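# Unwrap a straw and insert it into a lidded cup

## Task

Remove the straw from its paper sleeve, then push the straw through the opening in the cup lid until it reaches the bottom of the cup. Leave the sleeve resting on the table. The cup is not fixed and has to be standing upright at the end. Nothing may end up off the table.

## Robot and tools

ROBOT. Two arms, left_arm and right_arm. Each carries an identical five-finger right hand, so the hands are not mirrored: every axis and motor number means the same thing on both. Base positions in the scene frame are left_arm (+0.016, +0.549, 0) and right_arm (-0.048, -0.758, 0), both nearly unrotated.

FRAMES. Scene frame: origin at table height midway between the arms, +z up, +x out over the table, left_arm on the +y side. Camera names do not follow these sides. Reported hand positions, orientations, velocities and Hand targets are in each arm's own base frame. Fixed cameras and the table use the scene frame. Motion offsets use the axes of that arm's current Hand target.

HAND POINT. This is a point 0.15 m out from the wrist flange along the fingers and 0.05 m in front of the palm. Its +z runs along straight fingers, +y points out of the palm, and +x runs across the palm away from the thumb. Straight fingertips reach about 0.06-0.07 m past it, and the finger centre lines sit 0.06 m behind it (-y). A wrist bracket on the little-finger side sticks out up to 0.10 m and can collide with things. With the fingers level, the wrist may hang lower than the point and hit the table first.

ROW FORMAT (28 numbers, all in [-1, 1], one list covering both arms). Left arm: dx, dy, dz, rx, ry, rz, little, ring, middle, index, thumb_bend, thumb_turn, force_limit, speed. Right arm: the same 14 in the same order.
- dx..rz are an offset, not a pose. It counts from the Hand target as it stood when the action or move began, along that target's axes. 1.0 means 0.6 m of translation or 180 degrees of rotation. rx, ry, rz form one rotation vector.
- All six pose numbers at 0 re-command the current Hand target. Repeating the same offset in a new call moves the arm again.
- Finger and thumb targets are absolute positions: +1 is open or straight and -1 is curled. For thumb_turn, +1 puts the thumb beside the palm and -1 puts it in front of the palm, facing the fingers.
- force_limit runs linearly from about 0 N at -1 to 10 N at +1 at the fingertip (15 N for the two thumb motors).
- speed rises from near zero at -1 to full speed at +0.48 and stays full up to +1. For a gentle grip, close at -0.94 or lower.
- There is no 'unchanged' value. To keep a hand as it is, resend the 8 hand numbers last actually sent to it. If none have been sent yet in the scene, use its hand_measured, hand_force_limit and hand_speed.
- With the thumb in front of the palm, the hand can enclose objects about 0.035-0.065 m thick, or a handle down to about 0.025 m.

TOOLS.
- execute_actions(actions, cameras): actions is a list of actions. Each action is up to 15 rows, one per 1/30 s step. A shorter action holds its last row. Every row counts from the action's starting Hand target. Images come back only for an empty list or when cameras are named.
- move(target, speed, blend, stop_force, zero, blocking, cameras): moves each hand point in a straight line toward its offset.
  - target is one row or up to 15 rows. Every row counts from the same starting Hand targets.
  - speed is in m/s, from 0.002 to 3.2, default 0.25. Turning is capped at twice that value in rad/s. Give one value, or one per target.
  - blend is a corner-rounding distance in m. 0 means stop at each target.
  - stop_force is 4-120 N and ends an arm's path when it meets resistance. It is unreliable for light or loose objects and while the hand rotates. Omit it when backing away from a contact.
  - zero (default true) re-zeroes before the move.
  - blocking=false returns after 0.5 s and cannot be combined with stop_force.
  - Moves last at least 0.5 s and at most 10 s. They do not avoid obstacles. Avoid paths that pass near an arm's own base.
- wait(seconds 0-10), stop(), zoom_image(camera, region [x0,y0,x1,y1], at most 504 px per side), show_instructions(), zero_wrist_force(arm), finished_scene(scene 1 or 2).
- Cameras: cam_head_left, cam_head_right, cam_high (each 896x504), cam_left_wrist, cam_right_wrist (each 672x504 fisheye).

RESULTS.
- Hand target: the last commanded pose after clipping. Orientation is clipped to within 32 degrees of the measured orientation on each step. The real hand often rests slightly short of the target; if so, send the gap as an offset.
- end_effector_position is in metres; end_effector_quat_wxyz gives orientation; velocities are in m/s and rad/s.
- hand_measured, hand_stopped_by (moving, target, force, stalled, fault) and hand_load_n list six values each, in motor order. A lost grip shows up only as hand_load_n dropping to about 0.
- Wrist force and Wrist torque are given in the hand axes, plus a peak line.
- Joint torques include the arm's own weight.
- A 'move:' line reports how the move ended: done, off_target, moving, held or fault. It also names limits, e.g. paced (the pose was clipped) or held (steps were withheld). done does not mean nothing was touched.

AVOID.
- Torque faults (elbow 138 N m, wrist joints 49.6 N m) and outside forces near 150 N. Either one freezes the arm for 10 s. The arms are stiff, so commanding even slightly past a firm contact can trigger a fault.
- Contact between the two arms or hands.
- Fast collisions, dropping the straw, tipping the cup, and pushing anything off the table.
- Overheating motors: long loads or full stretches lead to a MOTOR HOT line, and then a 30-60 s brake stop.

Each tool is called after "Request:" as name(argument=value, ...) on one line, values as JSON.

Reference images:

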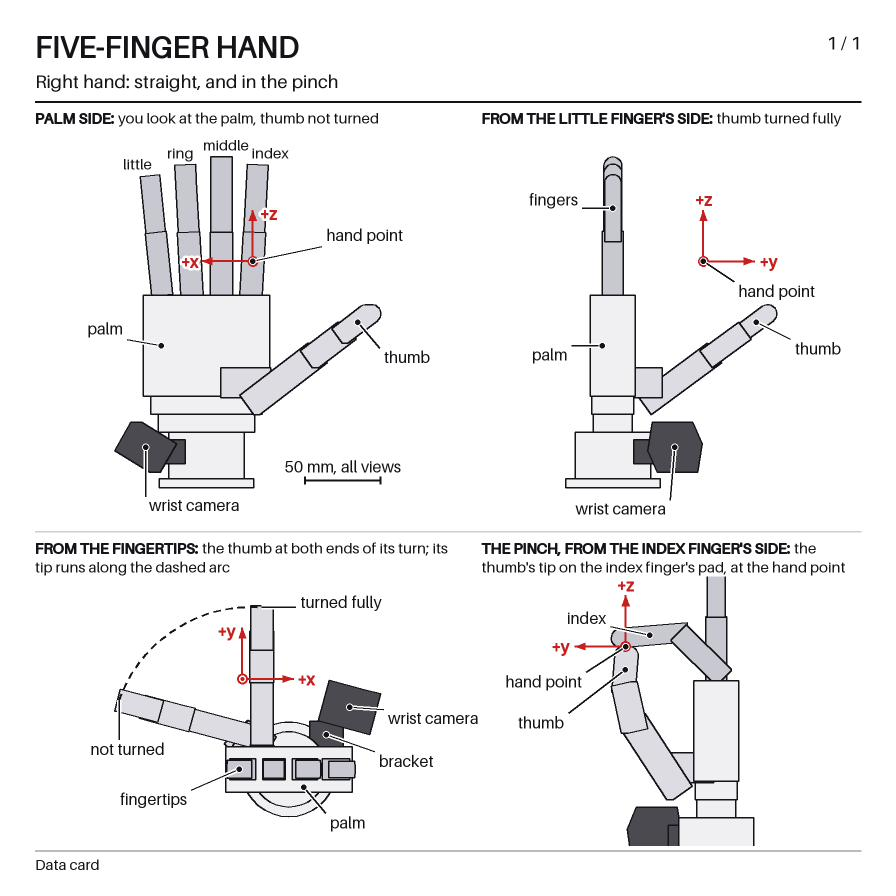

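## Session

Request:
execute_actions(actions=[])

Request:
zoom_image(camera="cam_head_left", region=[360, 220, 540, 340])

Request:
zoom_image(camera="cam_head_right", region=[360, 220, 540, 340])

Scene clock: 0.00 s.
left_arm: end_effector_position=(+0.9217, -0.3466, +0.3408) hand_measured=(+1.000, +1.000, +1.000, +1.000, +1.000, +1.000) hand_load_n=(+0.0, +0.0, +0.0, +0.0, +0.0, +0.0) hand_stopped_by=(target, target, target, target, target, target) hand_force_limit=0.00 hand_speed=-0.80 end_effector_quat_wxyz=(+0.067, +0.013, +0.994, +0.090) | right_arm: end_effector_position=(+0.1187, +0.5223, +0.1731) hand_measured=(+1.000, +1.000, +1.000, +1.000, +1.000, +1.000) hand_load_n=(+0.0, +0.0, +0.0, +0.0, +0.0, +0.0) hand_stopped_by=(target, target, target, target, target, target) hand_force_limit=0.00 hand_speed=-0.80 end_effector_quat_wxyz=(+0.152, +0.292, +0.912, +0.246)
Joint positions: left_arm=[-0.668 -0.612 0.519 1.668 1.346 -2.212] | right_arm=[1.238 -1.511 2.223 0.339 1.855 0.211]
Joint velocities: within noise
Joint torques (N m): no reading
Wrist force (N): no reading
Wrist torque (N m): no reading
Wrist force, peak (N): no reading
Hand target: left_arm +0.9217, -0.3466, +0.3408; +0.067, +0.013, +0.994, +0.090 | right_arm +0.1187, +0.5223, +0.1731; +0.152, +0.292, +0.912, +0.246
camera_calibration:
cam_left_wrist: T_world_to_cam=[[-0.215429, 0.966042, 0.142663, 0.485409], [0.736594, 0.0648419, 0.673219, -0.893014], [0.641108, 0.250116, -0.72555, -0.142296], [0, 0, 0, 1]] pos_world=[0.853587, -0.37543, 0.428701]
cam_right_wrist: T_world_to_cam=[[0.277612, 0.828288, 0.486694, -0.547983], [0.507871, -0.556561, 0.657501, 0.112928], [0.815475, 0.0646472, -0.575171, 0.0785178], [0, 0, 0, 1]] pos_world=[0.0307446, 0.511663, 0.237611]

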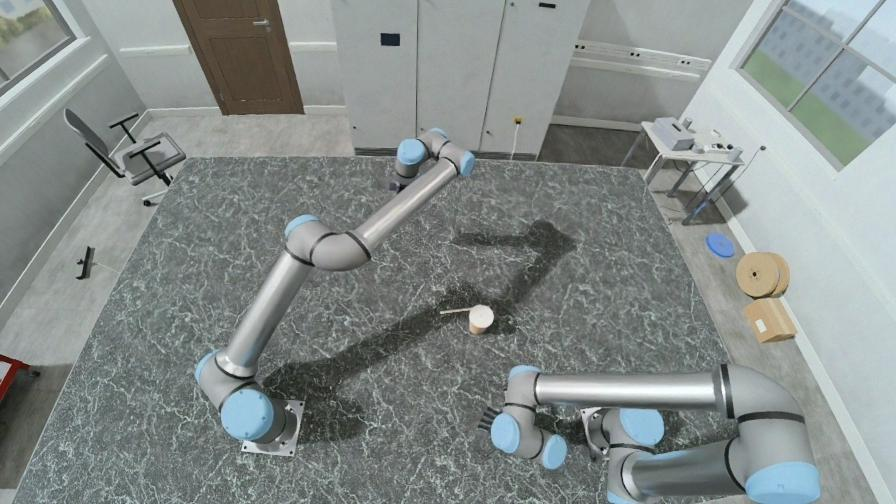

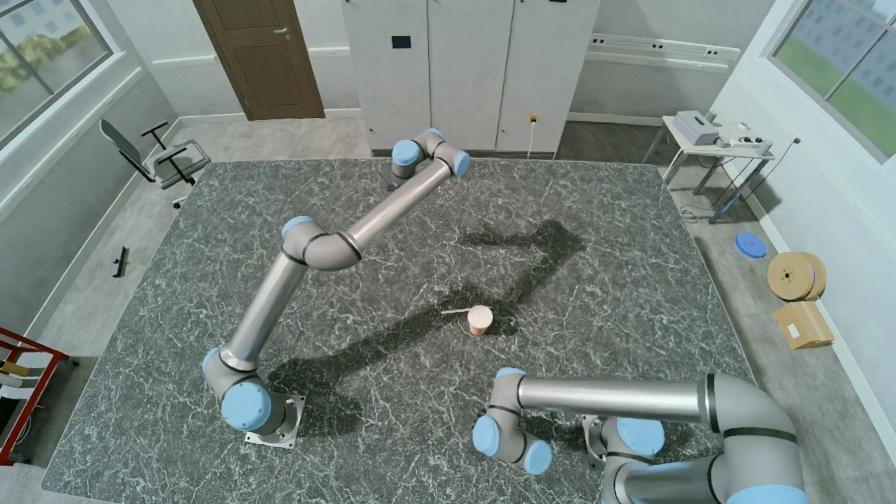

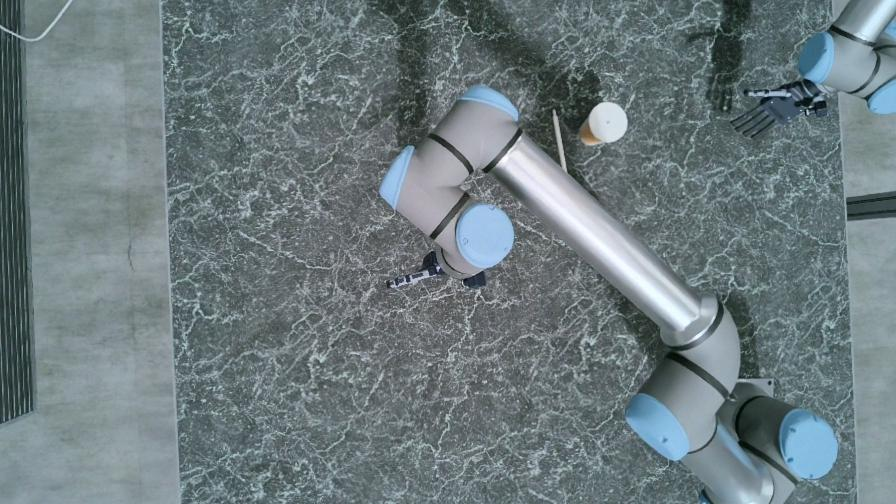

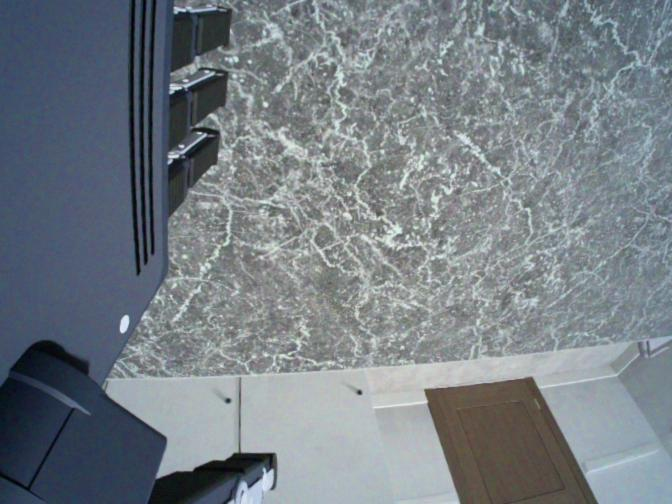

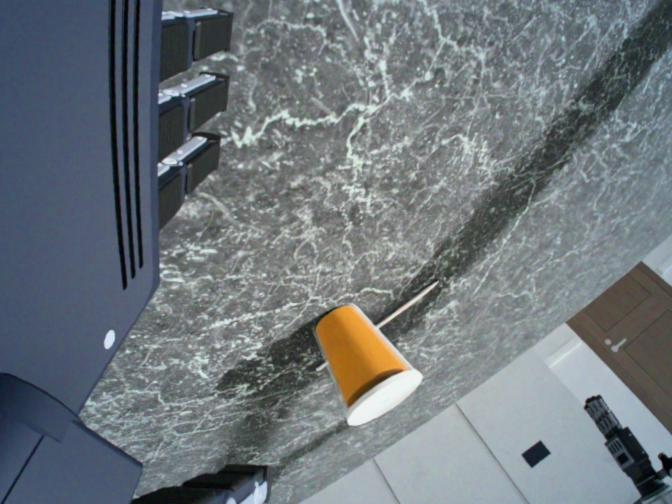

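Scaled by 2.800 from the camera's 896x504 image, which has a finer 1280x720 frame.

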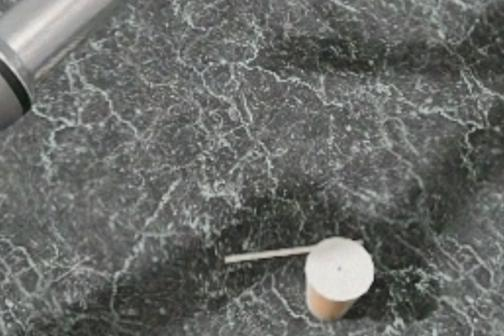

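Scaled by 2.800 from the camera's 896x504 image, which has a finer 1280x720 frame.

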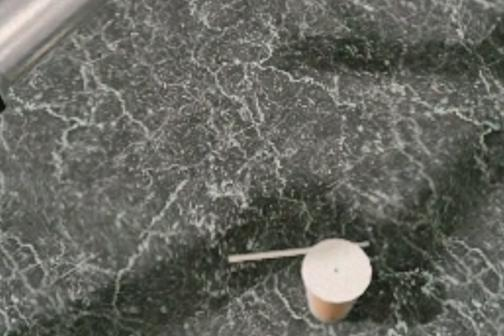

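Request:
zoom_image(camera="cam_high", region=[530, 90, 650, 190])

Request:
zoom_image(camera="cam_right_wrist", region=[300, 260, 460, 440])

Request:
zoom_image(camera="cam_head_left", region=[430, 290, 510, 340])

Request:
zoom_image(camera="cam_head_right", region=[430, 290, 510, 340])

Scaled by 4.200 from the camera's 896x504 image, which has a finer 1280x720 frame.

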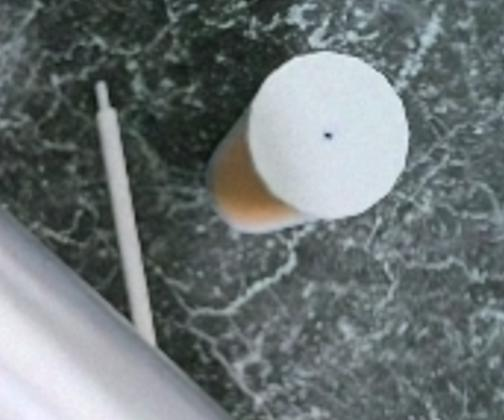

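Scaled by 2.800 from the camera's 672x504 image, which has a finer 960x720 frame.

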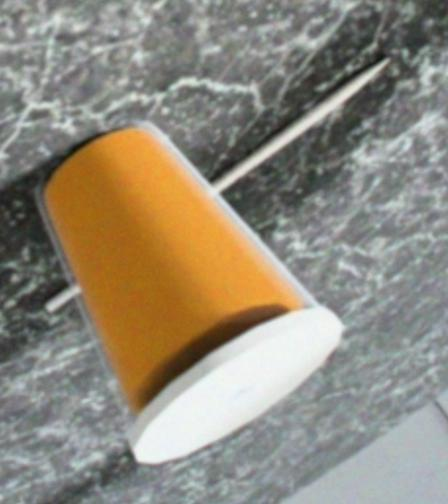

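Scaled by 6.300 from the camera's 896x504 image, which has a finer 1280x720 frame.

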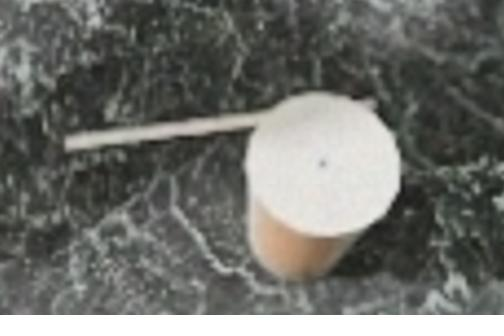

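Scaled by 6.300 from the camera's 896x504 image, which has a finer 1280x720 frame.

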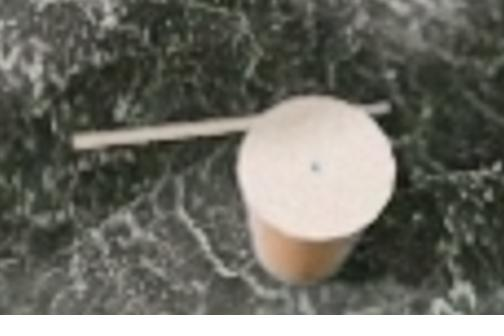

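Request:
move(target=[0.491,-0.6967,0.1318,0.1682,0.0736,0.468,0,1,0,1,1,1,-0.4,0.3,-0.8685,0.25,0.046,0.3286,-0.2982,-0.7818,1,1,0.2,0.2,0.13,-1,-0.2,0.3], speed=0.35, cameras=["all"])

Scene clock: 343.90 s.
left_arm: end_effector_position=(+0.6460, -0.7162, +0.1575) hand_measured=(+0.000, +1.000, +0.000, +1.000, +1.000, +1.000) hand_load_n=(+0.0, +0.0, +0.0, +0.0, -0.5, +0.0) hand_stopped_by=(target, target, target, target, target, target) hand_force_limit=-0.40 hand_speed=0.30 end_effector_quat_wxyz=(-0.112, +0.651, +0.742, -0.119) | right_arm: end_effector_position=(+0.5825, +0.3316, +0.2953) hand_measured=(+1.000, +1.000, +0.200, +0.200, +0.130, -1.000) hand_load_n=(+0.0, +0.0, +0.0, +0.0, +0.0, +0.0) hand_stopped_by=(target, target, target, target, target, target) hand_force_limit=-0.20 hand_speed=0.30 end_effector_quat_wxyz=(-0.430, +0.568, -0.499, +0.493)
Joint positions: left_arm=[-0.978 -0.609 0.821 1.519 1.857 -1.085] | right_arm=[0.362 -1.681 2.182 -0.347 1.932 -3.22]
Joint torques (N m): left_arm=[20.97 -119.33 -30.1 1.11 -2.02 -2.26] | right_arm=[4.45 -18.64 -40.95 1.41 5 2.94]
Wrist force (N): left_arm=[-0.3 -0.8 -0.8] | right_arm=[0.8 1.7 -0.6]
Wrist torque (N m): left_arm=[-0.12 0.11 0.05] | right_arm=[0.31 -0.06 0.09]
Wrist force, peak (N): left_arm=[-3.2 -2.1 2.4] | right_arm=[2.5 0.6 3.0]
Hand target: left_arm +0.6460, -0.7161, +0.1576; -0.112, +0.651, +0.742, -0.119 (not the last commanded pose) | right_arm +0.5824, +0.3316, +0.2953; -0.430, +0.568, -0.499, +0.493 (not the last commanded pose)
Off the commanded pose: left_arm 0.021 m, 4 deg | right_arm 0.027 m, 9 deg.
move: held (left_arm, right_arm; a check stopped the path); limits=held
pose unreachable (left arm): on one or more control steps of this call, first in action 0 (counted from 0), this arm could not follow its commanded pose, so it was not sent that pose on those steps. It may still have moved: this result reports where it is.
cause: moving toward the commanded pose would bring a part of the arm too close to another arm (a part of this arm just beyond joint 3 (elbow) and a part of the right arm just beyond its joint 6 (wrist 3), at the place that arm was heading or pushing toward when its own hold began).
pose unreachable (right arm): on one or more control steps of this call, first in action 0 (counted from 0), this arm could not follow its commanded pose, so it was not sent that pose on those steps. It may still have moved: this result reports where it is.
cause: moving toward the commanded pose would bring a part of the arm too close to another arm (a part of this arm just beyond joint 6 (wrist 3) and a part of the left arm just beyond its joint 3 (elbow), along the way the arms are being sent, or toward where that arm still pushes).
camera_calibration:
cam_left_wrist: T_world_to_cam=[[0.88229, 0.351278, -0.313318, -0.268321], [0.463111, -0.766908, 0.444276, -0.925525], [-0.0842218, -0.537081, -0.839316, -0.0833008], [0, 0, 0, 1]] pos_world=[0.658342, -0.660276, 0.257203]
cam_right_wrist: T_world_to_cam=[[-0.126861, -0.346839, -0.929306, 0.465168], [-0.568362, 0.793244, -0.21847, 0.128883], [0.81294, 0.500467, -0.297762, -0.442032], [0, 0, 0, 1]] pos_world=[0.491609, 0.280325, 0.32882]

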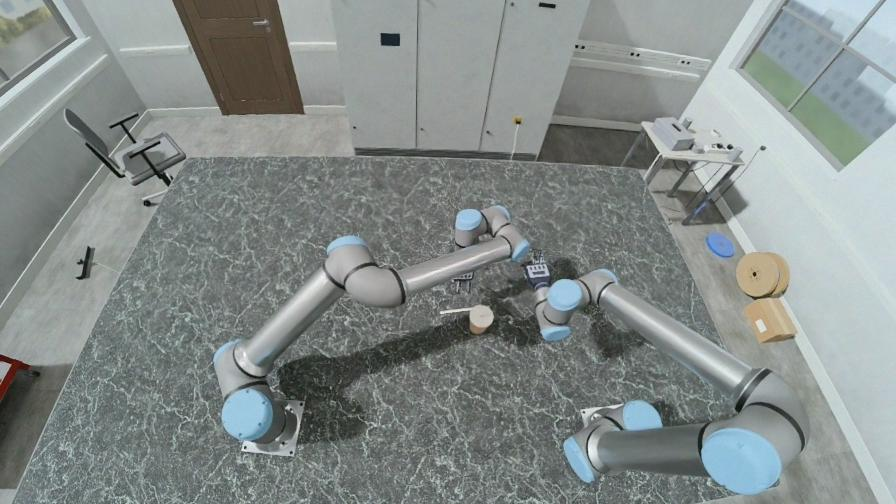

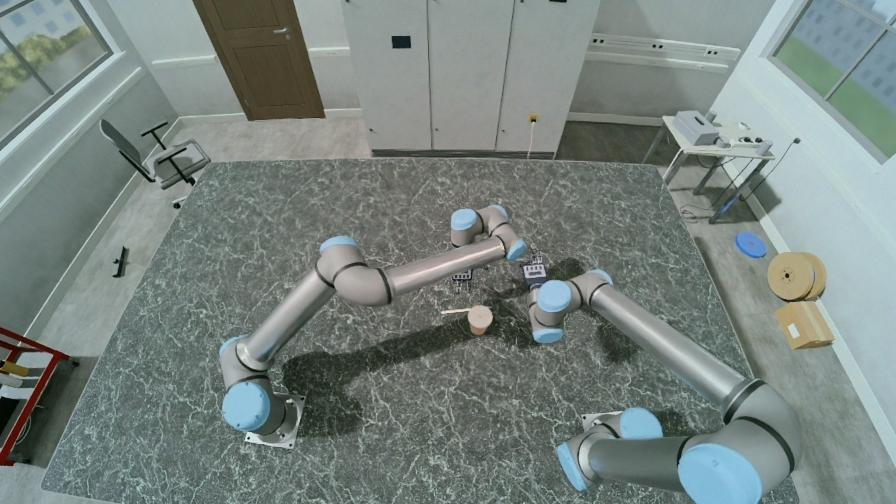

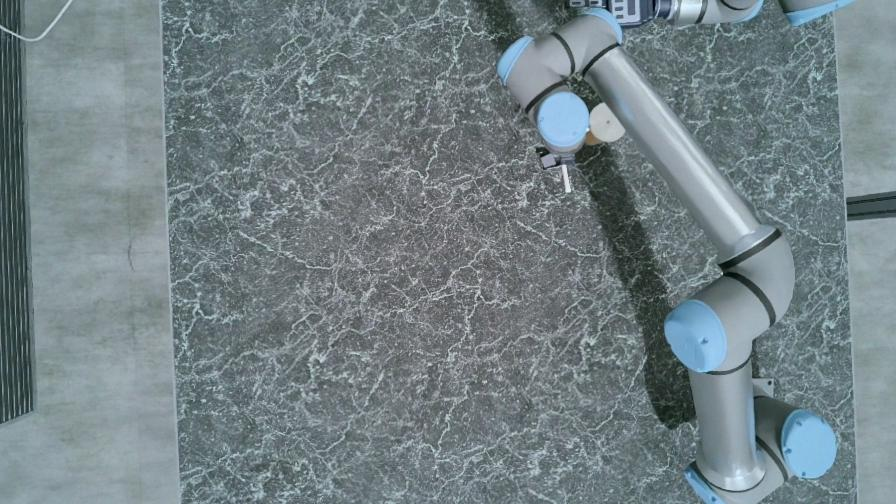

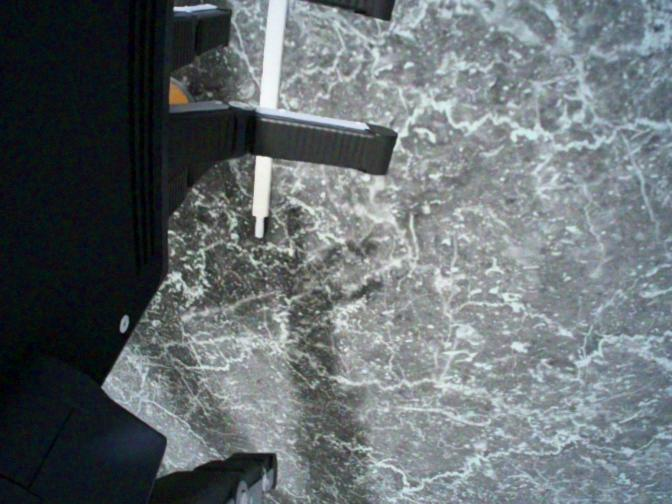

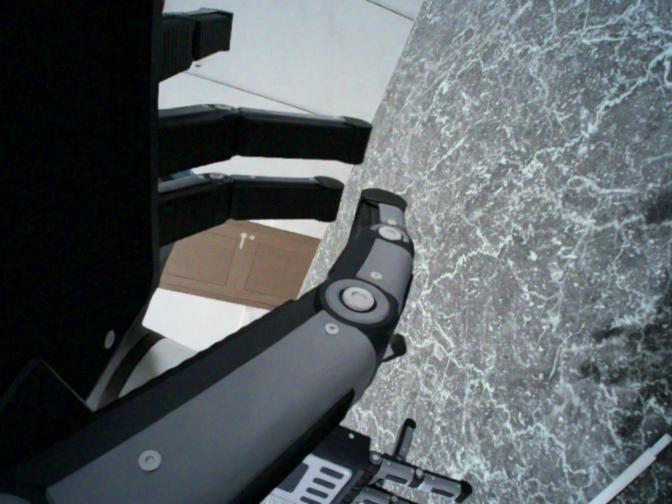

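Request:
move(target=[-0.022,-0.0483,0.1177,0.0003,-0.009,-0.0264,0,1,0,1,1,1,-0.4,0.3,0.198,0.026,0,0,0,0,1,1,0.2,0.2,0.13,-1,-0.2,0.3], speed=0.15, cameras=["cam_left_wrist"])

Request:
move(target=[-0.0013,0.0376,0.1107,0,0,0,0,1,0,1,1,1,-0.4,0.3,0,0,0,0,0,0,1,1,0.2,0.2,0.13,-1,-0.2,0.3], speed=0.025, stop_force=4, cameras=["cam_left_wrist", "cam_head_left", "cam_high"])

Scene clock: 402.03 s.
left_arm: end_effector_position=(+0.5979, -0.7350, +0.0999) hand_measured=(+0.000, +1.000, +0.000, +1.000, +1.000, +1.000) hand_load_n=(+0.0, +0.0, +0.0, +0.0, +0.0, +0.0) hand_stopped_by=(target, target, target, target, target, target) hand_force_limit=-0.40 hand_speed=0.30 end_effector_quat_wxyz=(-0.106, +0.618, +0.769, -0.124) | right_arm: end_effector_position=(+0.5820, +0.2119, +0.2955) hand_measured=(+1.000, +1.000, +0.200, +0.200, +0.130, -1.000) hand_load_n=(+0.0, +0.0, +0.0, +0.0, +0.0, +0.0) hand_stopped_by=(target, target, target, target, target, target) hand_force_limit=-0.20 hand_speed=0.30 end_effector_quat_wxyz=(-0.430, +0.568, -0.499, +0.493)
Joint positions: left_arm=[-1.034 -0.625 0.947 1.366 1.877 -1.234] | right_arm=[0.049 -1.831 2.298 -0.322 1.623 -3.267]
Joint torques (N m): left_arm=[-18.35 -116.62 -29 1.64 3.69 -1.98] | right_arm=[-12.38 -27.47 -29.16 1.53 -3.96 -3.35]
Wrist force (N): left_arm=[-0.7 0.4 -0.8] | right_arm=[0.4 1.5 -0.7]
Wrist torque (N m): left_arm=[0.08 0.12 0.10] | right_arm=[0.27 0.05 0.34]
Wrist force, peak (N): left_arm=[-0.8 -0.3 -1.5] | right_arm=[0.8 1.8 -1.0]
Hand target: left_arm +0.5979, -0.7350, +0.0999; -0.106, +0.618, +0.769, -0.124 | right_arm +0.5821, +0.2118, +0.2955; -0.430, +0.568, -0.499, +0.493
Off the commanded pose: left_arm 0.000 m, 0 deg | right_arm 0.000 m, 0 deg.
move: done
camera_calibration:
cam_left_wrist: T_world_to_cam=[[0.848137, 0.427189, -0.313326, -0.161228], [0.528496, -0.723352, 0.444358, -0.899125], [-0.0368202, -0.542468, -0.839269, -0.178147], [0, 0, 0, 1]] pos_world=[0.605368, -0.678148, 0.199503]
Images, in order (width x height): cam_left_wrist 672x504.

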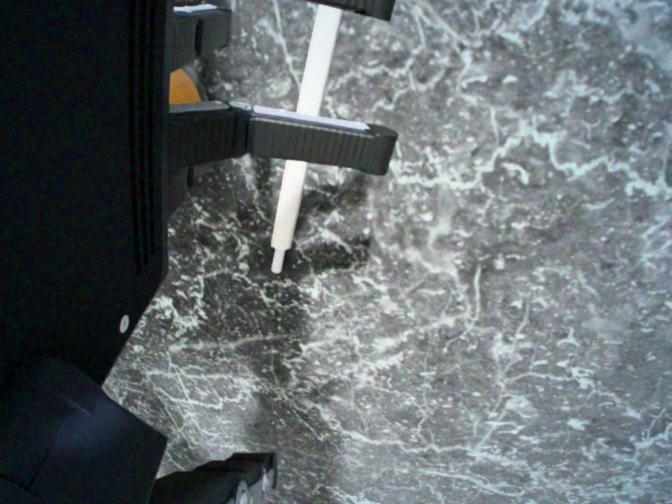

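Scene clock: 405.63 s.
left_arm: end_effector_position=(+0.5979, -0.7350, +0.0446) hand_measured=(+0.000, +1.000, +0.000, +1.000, +1.000, +1.000) hand_load_n=(+0.0, +0.0, +0.0, +0.0, +0.0, +0.0) hand_stopped_by=(target, target, target, target, target, target) hand_force_limit=-0.40 hand_speed=0.30 end_effector_quat_wxyz=(-0.106, +0.618, +0.769, -0.124) | right_arm: end_effector_position=(+0.5821, +0.2118, +0.2955) hand_measured=(+1.000, +1.000, +0.200, +0.200, +0.130, -1.000) hand_load_n=(+0.0, +0.0, +0.0, +0.0, +0.0, +0.0) hand_stopped_by=(target, target, target, target, target, target) hand_force_limit=-0.20 hand_speed=0.30 end_effector_quat_wxyz=(-0.430, +0.568, -0.499, +0.493)
Joint positions: left_arm=[-1.034 -0.587 0.976 1.299 1.877 -1.234] | right_arm=[0.048 -1.831 2.298 -0.322 1.622 -3.267]
Joint torques (N m): left_arm=[-15.98 -113.44 -38.9 5.88 -1.9 -1.85] | right_arm=[-10.86 -28.39 -29.5 1.33 -3.57 -3.17]
Wrist force (N): left_arm=[0.0 0.2 -5.6] | right_arm=[0.5 1.5 -0.6]
Wrist torque (N m): left_arm=[0.43 0.14 0.12] | right_arm=[0.27 0.02 0.35]
Wrist force, peak (N): left_arm=[1.7 -3.5 -27.3] | right_arm=[0.7 1.8 -0.7]
Hand target: left_arm +0.5979, -0.7350, +0.0446; -0.106, +0.618, +0.769, -0.124 (not the last commanded pose) | right_arm +0.5821, +0.2118, +0.2955; -0.430, +0.568, -0.499, +0.493
Off the commanded pose: left_arm 0.015 m, 0 deg | right_arm 0.000 m, 0 deg.
move: contact (left_arm)
camera_calibration:
cam_left_wrist: T_world_to_cam=[[0.848137, 0.427189, -0.313326, -0.178555], [0.528496, -0.723352, 0.444358, -0.874552], [-0.0368202, -0.542468, -0.839269, -0.224559], [0, 0, 0, 1]] pos_world=[0.605368, -0.678148, 0.144203]
Images, in order (width x height): cam_head_left 896x504, cam_high 896x504, cam_left_wrist 672x504.

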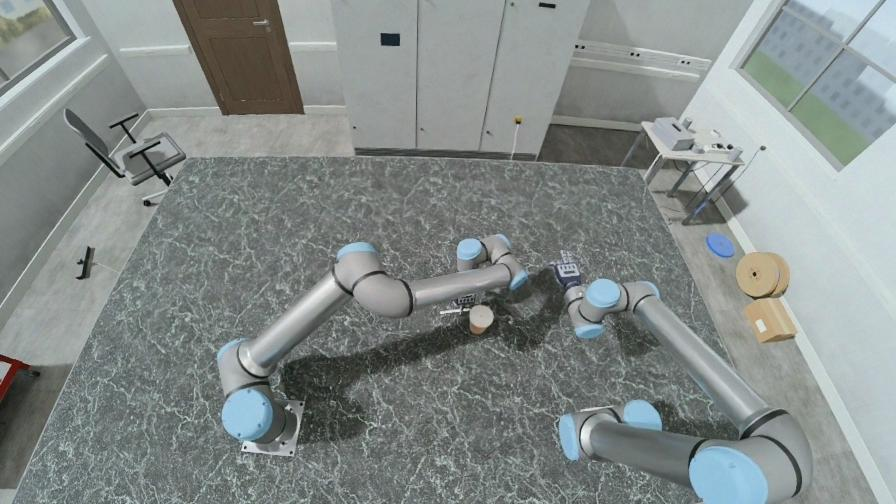

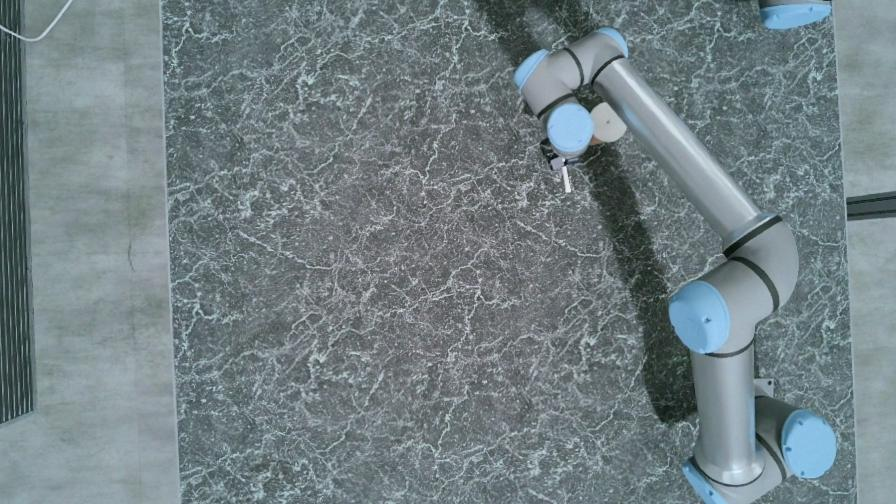

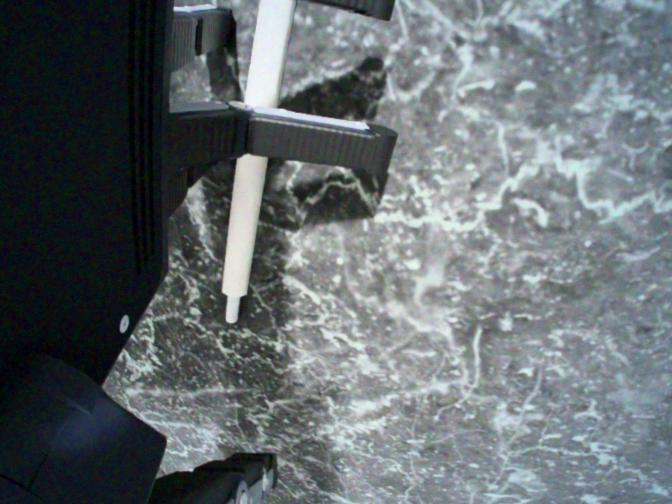

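Request:
move(target=[[0.0,-0.0008,-0.0024,0,0,0,0,1,0,1,1,1,-0.4,0.3,0,0,0,0,0,0,1,1,0.2,0.2,0.13,-1,-0.2,0.3],[0.0006,0.165,-0.0588,0,0,0,0,1,0,1,1,1,-0.4,0.3,0,0,0,0,0,0,1,1,0.2,0.2,0.13,-1,-0.2,0.3]], speed=0.06, cameras=["cam_left_wrist", "cam_head_right", "cam_head_left"])

Request:
zoom_image(camera="cam_head_right", region=[420, 270, 520, 340])

Scene clock: 431.47 s.
left_arm: end_effector_position=(+0.7004, -0.7121, +0.0462) hand_measured=(+0.000, +1.000, +0.000, +1.000, +1.000, +1.000) hand_load_n=(+0.0, +0.0, +0.0, +0.0, -0.5, +0.0) hand_stopped_by=(target, target, target, target, target, target) hand_force_limit=-0.40 hand_speed=0.30 end_effector_quat_wxyz=(-0.106, +0.618, +0.769, -0.124) | right_arm: end_effector_position=(+0.5821, +0.2118, +0.2955) hand_measured=(+1.000, +1.000, +0.200, +0.200, +0.130, -1.000) hand_load_n=(+0.0, +0.0, +0.0, +0.0, +0.0, +0.0) hand_stopped_by=(target, target, target, target, target, target) hand_force_limit=-0.20 hand_speed=0.30 end_effector_quat_wxyz=(-0.430, +0.568, -0.499, +0.493)
Joint positions: left_arm=[-0.931 -0.473 0.754 1.438 1.864 -1.127] | right_arm=[0.048 -1.831 2.298 -0.322 1.622 -3.267]
Joint torques (N m): left_arm=[21.3 -99.27 -42.2 6.45 -2.17 2.21] | right_arm=[-10.89 -27.72 -29.57 1.23 -3.71 -3.22]
Wrist force (N): left_arm=[-0.7 0.4 0.2] | right_arm=[0.5 1.3 -0.4]
Wrist torque (N m): left_arm=[0.04 0.09 -0.04] | right_arm=[0.23 0.02 0.34]
Wrist force, peak (N): left_arm=[0.3 -0.2 -6.5] | right_arm=[0.3 1.9 -0.8]
Hand target: left_arm +0.7005, -0.7121, +0.0462; -0.106, +0.618, +0.769, -0.124 | right_arm +0.5821, +0.2118, +0.2955; -0.430, +0.568, -0.499, +0.493
Off the commanded pose: left_arm 0.000 m, 0 deg | right_arm 0.000 m, 0 deg.
move: done
camera_calibration:
cam_left_wrist: T_world_to_cam=[[0.84814, 0.427235, -0.313255, -0.274626], [0.528497, -0.723324, 0.444402, -0.912877], [-0.0367204, -0.54247, -0.839272, -0.207148], [0, 0, 0, 1]] pos_world=[0.707768, -0.655348, 0.145803]
Images, in order (width x height): cam_head_left 896x504, cam_head_right 896x504, cam_left_wrist 672x504.

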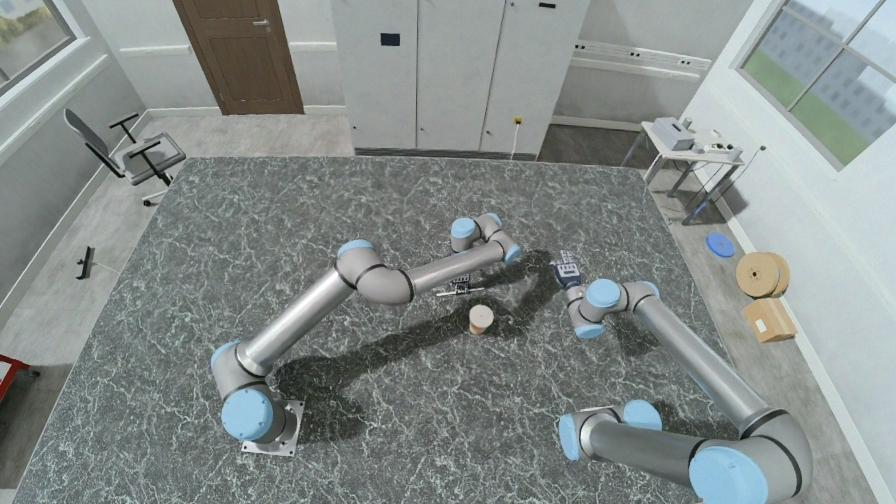

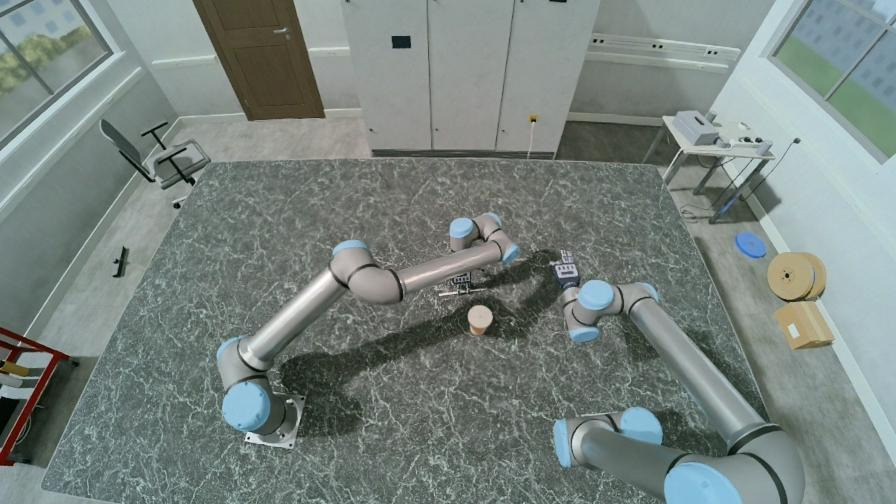

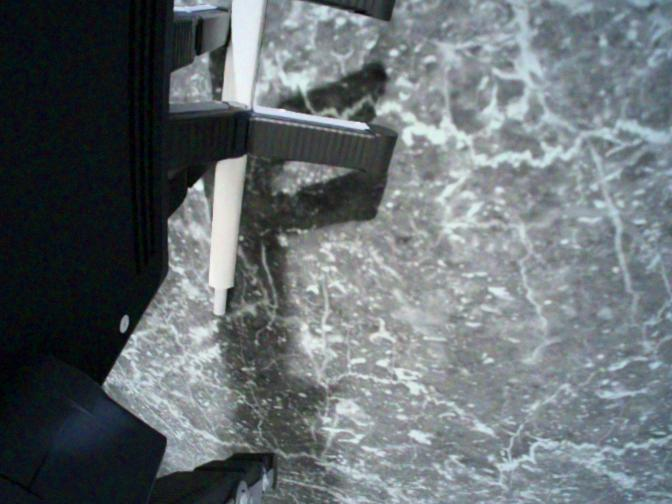

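Scaled by 5.040 from the camera's 896x504 image, which has a finer 1280x720 frame.

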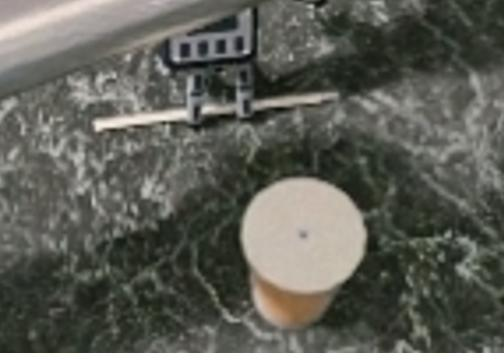

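Request:
move(target=[[0.0033,-0.1072,-0.3155,0,0,0,1,1,1,0.35,-0.08,-0.56,-0.4,0.3,0,0,0,0,0,0,1,1,0.2,0.2,0.13,-1,-0.2,0.3],[0.538,-0.305,-0.6897,-0.6876,0.2687,0.6274,1,1,1,0.35,-0.08,-0.56,-0.4,0.3,0,0,0,0,0,0,1,1,0.2,0.2,0.13,-1,-0.2,0.3],[0.538,-0.305,-0.6897,-0.6876,0.2687,0.6274,1,1,1,0.35,-0.08,-0.56,-0.4,0.3,-0.71,-0.0332,0.109,0.0170,-0.0200,-0.0406,1,1,0.2,0.2,0.13,-1,-0.2,0.3],[0.538,-0.305,-0.6897,-0.6876,0.2687,0.6274,1,1,1,0.35,-0.08,-0.56,-0.4,0.3,-0.7448,0.2283,0.1472,0.0170,-0.0200,-0.0406,1,1,0.2,0.2,0.13,-1,-0.2,0.3]], speed=[0.2, 0.45, 0.35, 0.2], blend=[0.03, 0.03, 0.02, 0], cameras=["all"])

Scene clock: 545.53 s.
left_arm: end_effector_position=(+0.5930, -0.4103, +0.5004) hand_measured=(+1.000, +1.000, +1.000, +0.350, -0.080, -0.560) hand_load_n=(+0.0, +0.0, +0.0, +0.0, +0.0, +0.0) hand_stopped_by=(target, target, target, target, target, target) hand_force_limit=-0.40 hand_speed=0.30 end_effector_quat_wxyz=(+0.299, +0.637, -0.304, +0.642) | right_arm: end_effector_position=(+0.6430, +0.6364, +0.0901) hand_measured=(+1.000, +1.000, +0.200, +0.200, +0.130, -1.000) hand_load_n=(+0.0, +0.0, +0.0, +0.0, +0.5, +0.0) hand_stopped_by=(target, target, target, target, target, target) hand_force_limit=-0.20 hand_speed=0.30 end_effector_quat_wxyz=(-0.428, +0.602, -0.435, +0.515)
Joint positions: left_arm=[-0.697 -1.717 1.957 -0.243 1.755 1.578] | right_arm=[0.757 -1.041 1.833 -0.659 2.254 -3.308]
Joint torques (N m): left_arm=[20.67 -16.37 -48.1 -4.79 2.76 2.15] | right_arm=[6.53 -63.06 -22.04 -2.08 2.74 -3.23]
Wrist force (N): left_arm=[-1.2 0.3 -2.0] | right_arm=[0.4 1.2 -0.5]
Wrist torque (N m): left_arm=[0.32 0.43 -0.17] | right_arm=[0.22 -0.01 0.29]
Wrist force, peak (N): left_arm=[-1.5 0.5 -2.6] | right_arm=[0.1 2.9 -0.3]
Hand target: left_arm +0.5930, -0.4103, +0.5004; +0.299, +0.637, -0.304, +0.642 | right_arm +0.6430, +0.6364, +0.0899; -0.428, +0.602, -0.435, +0.515
Off the commanded pose: left_arm 0.000 m, 0 deg | right_arm 0.000 m, 0 deg.
move: done
camera_calibration:
cam_left_wrist: T_world_to_cam=[[-0.750154, -0.622121, 0.224131, 0.078058], [-0.491845, 0.298382, -0.817959, 0.816341], [0.441993, -0.723833, -0.529819, -0.179294], [0, 0, 0, 1]] pos_world=[0.539315, -0.324798, 0.555245]
cam_right_wrist: T_world_to_cam=[[-0.0517647, -0.460229, -0.88629, 0.40778], [-0.621564, 0.709478, -0.332112, -0.0255345], [0.781651, 0.533694, -0.322788, -0.703651], [0, 0, 0, 1]] pos_world=[0.555247, 0.581322, 0.125801]

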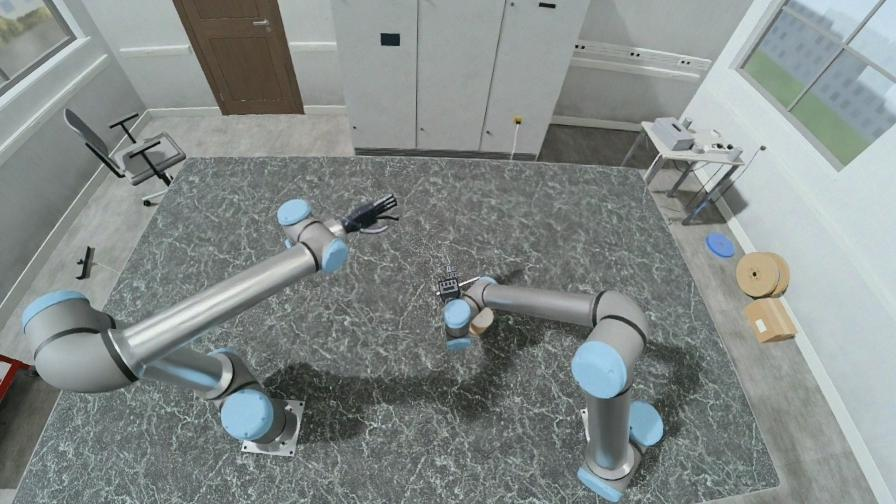

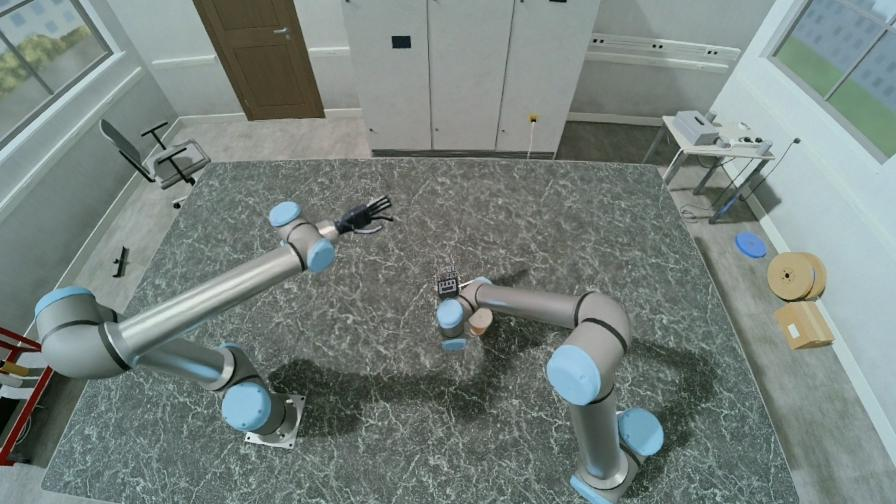

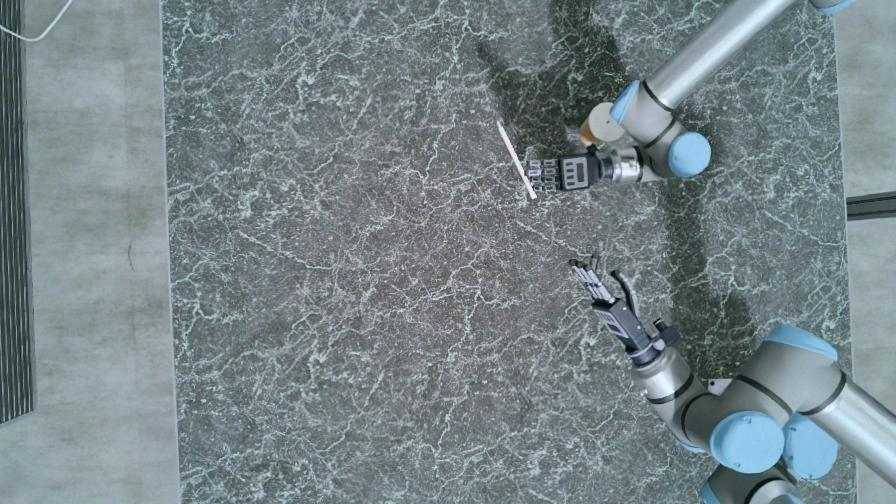

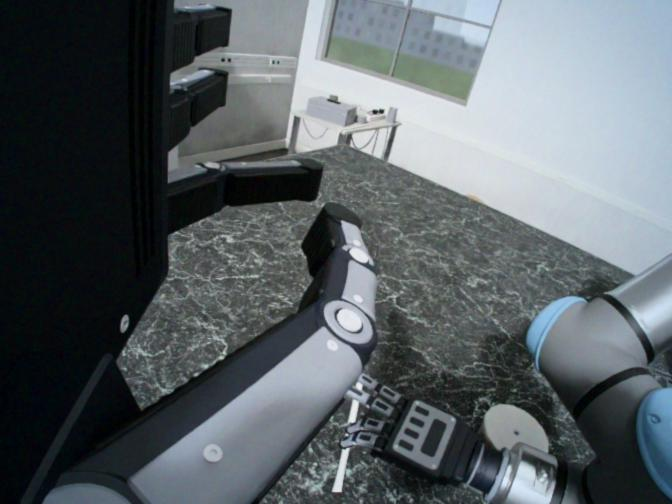

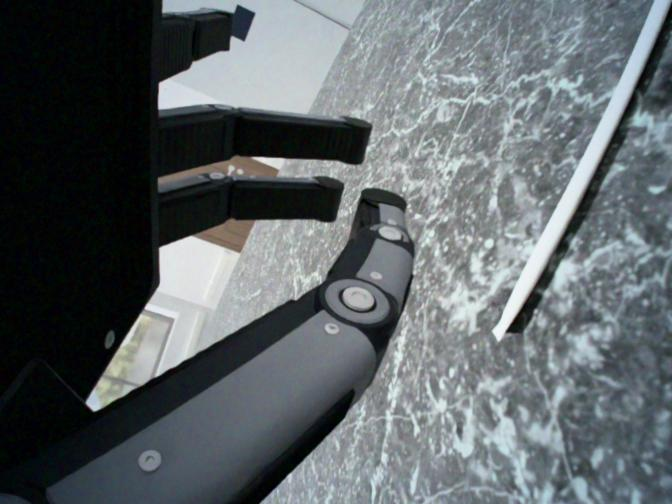

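Request:
move(target=[[0,0,0,0,0,0,1,1,1,0.35,-0.08,-0.56,-0.4,0.3,-0.0432,-0.0125,0.0133,0,0,0,1,1,0.2,0.2,0.13,-1,-0.2,0.3],[0,0,0,0,0,0,1,1,1,0.35,-0.08,-0.56,-0.4,0.3,-0.0753,0.1128,0.0268,0,0,0,1,1,0.2,0.2,0.13,-1,-0.2,0.3]], speed=0.06, stop_force=4, cameras=["cam_right_wrist"])

Request:
move(target=[0,0,0,0,0,0,1,1,1,0.35,-0.08,-0.56,-0.4,0.3,0.0145,-0.0131,0.1572,0,0,0,1,1,0.2,0.2,0.13,-1,-0.2,0.3], speed=0.05, cameras=["cam_right_wrist", "cam_high"])

Scene clock: 703.17 s.
left_arm: end_effector_position=(+0.5930, -0.4103, +0.5004) hand_measured=(+1.000, +1.000, +1.000, +0.350, -0.080, -0.560) hand_load_n=(+0.0, +0.0, +0.0, +0.0, +0.0, +0.5) hand_stopped_by=(target, target, target, target, target, target) hand_force_limit=-0.40 hand_speed=0.30 end_effector_quat_wxyz=(+0.299, +0.637, -0.304, +0.642) | right_arm: end_effector_position=(+0.6491, +0.6638, +0.0118) hand_measured=(+1.000, +1.000, +0.200, +0.200, +0.130, -1.000) hand_load_n=(+0.0, +0.0, +0.0, +0.0, +0.0, +0.0) hand_stopped_by=(target, target, target, target, target, target) hand_force_limit=-0.20 hand_speed=0.30 end_effector_quat_wxyz=(-0.428, +0.602, -0.435, +0.515)
Joint positions: left_arm=[-0.697 -1.717 1.957 -0.243 1.755 1.578] | right_arm=[0.779 -0.912 1.794 -0.745 2.276 -3.304]
Joint torques (N m): left_arm=[21.61 -17.12 -47.74 -4.83 2.88 2.09] | right_arm=[-4.35 -67.63 -18.67 -2.95 -1.11 -2.13]
Wrist force (N): left_arm=[-1.6 0.2 -2.3] | right_arm=[0.0 1.9 -0.3]
Wrist torque (N m): left_arm=[0.34 0.48 -0.19] | right_arm=[0.32 0.07 0.08]
Wrist force, peak (N): left_arm=[-1.5 0.6 -2.6] | right_arm=[0.3 2.6 -0.4]
Hand target: left_arm +0.5930, -0.4103, +0.5004; +0.299, +0.637, -0.304, +0.642 | right_arm +0.6491, +0.6638, +0.0118; -0.428, +0.602, -0.435, +0.515
Off the commanded pose: left_arm 0.000 m, 0 deg | right_arm 0.000 m, 0 deg.
move: done
camera_calibration:
cam_right_wrist: T_world_to_cam=[[-0.0517639, -0.460223, -0.886293, 0.351394], [-0.621515, 0.709514, -0.332128, -0.0672016], [0.78169, 0.533652, -0.322763, -0.748281], [0, 0, 0, 1]] pos_world=[0.561347, 0.608722, 0.0476009]
Images, in order (width x height): cam_right_wrist 672x504.

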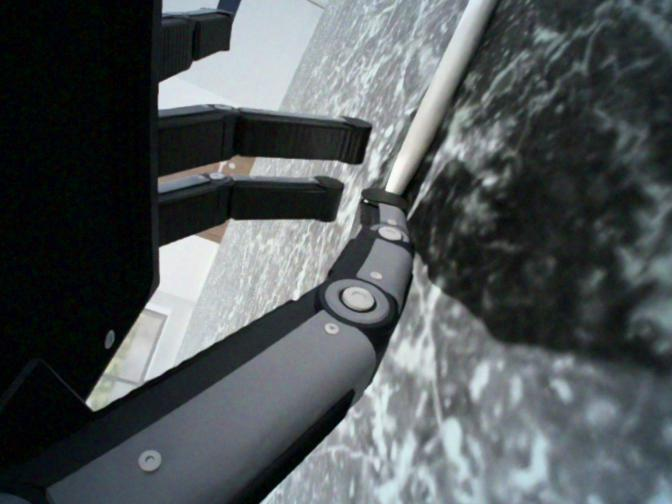

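Scene clock: 705.50 s.
left_arm: end_effector_position=(+0.5930, -0.4103, +0.5004) hand_measured=(+1.000, +1.000, +1.000, +0.350, -0.080, -0.560) hand_load_n=(+0.0, +0.0, +0.0, +0.0, +0.0, +0.0) hand_stopped_by=(target, target, target, target, target, target) hand_force_limit=-0.40 hand_speed=0.30 end_effector_quat_wxyz=(+0.299, +0.637, -0.304, +0.642) | right_arm: end_effector_position=(+0.7440, +0.6638, +0.0118) hand_measured=(+1.000, +1.000, +0.200, +0.200, +0.130, -1.000) hand_load_n=(+0.0, +0.0, +0.0, +0.0, +0.0, +0.0) hand_stopped_by=(target, target, target, target, target, target) hand_force_limit=-0.20 hand_speed=0.30 end_effector_quat_wxyz=(-0.428, +0.602, -0.435, +0.515)
Joint positions: left_arm=[-0.697 -1.717 1.957 -0.243 1.755 1.578] | right_arm=[0.694 -0.852 1.673 -0.693 2.192 -3.319]
Joint torques (N m): left_arm=[21.44 -15.59 -48.38 -4.63 2.61 2.09] | right_arm=[-12.19 -70.46 -30.49 1.71 -3.11 -3.21]
Wrist force (N): left_arm=[-1.3 0.3 -2.3] | right_arm=[0.5 1.6 -0.3]
Wrist torque (N m): left_arm=[0.34 0.44 -0.17] | right_arm=[0.26 -0.01 0.29]
Wrist force, peak (N): left_arm=[-1.5 0.6 -2.6] | right_arm=[0.2 2.3 -0.5]
Hand target: left_arm +0.5930, -0.4103, +0.5004; +0.299, +0.637, -0.304, +0.642 | right_arm +0.7442, +0.6638, +0.0118; -0.428, +0.602, -0.435, +0.515
Off the commanded pose: left_arm 0.000 m, 0 deg | right_arm 0.000 m, 0 deg.
move: done
camera_calibration:
cam_right_wrist: T_world_to_cam=[[-0.0517647, -0.460229, -0.88629, 0.356222], [-0.621564, 0.709478, -0.332112, -0.00820065], [0.781651, 0.533694, -0.322788, -0.822495], [0, 0, 0, 1]] pos_world=[0.656247, 0.608722, 0.0475008]
Images, in order (width x height): cam_high 896x504, cam_right_wrist 672x504.

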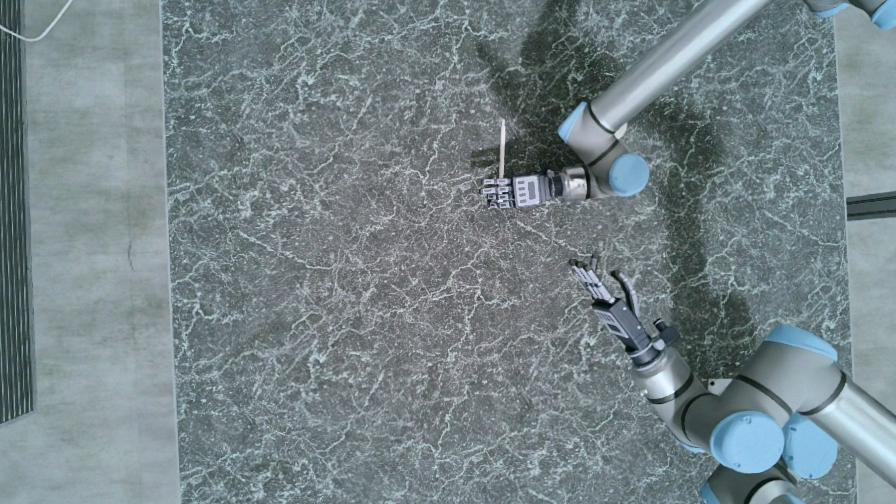

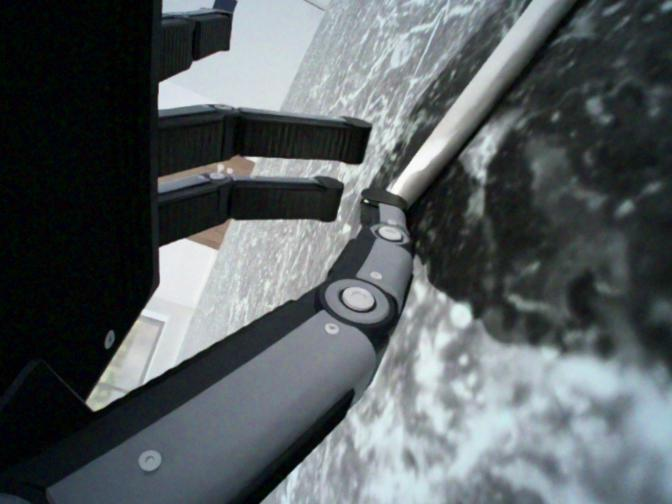

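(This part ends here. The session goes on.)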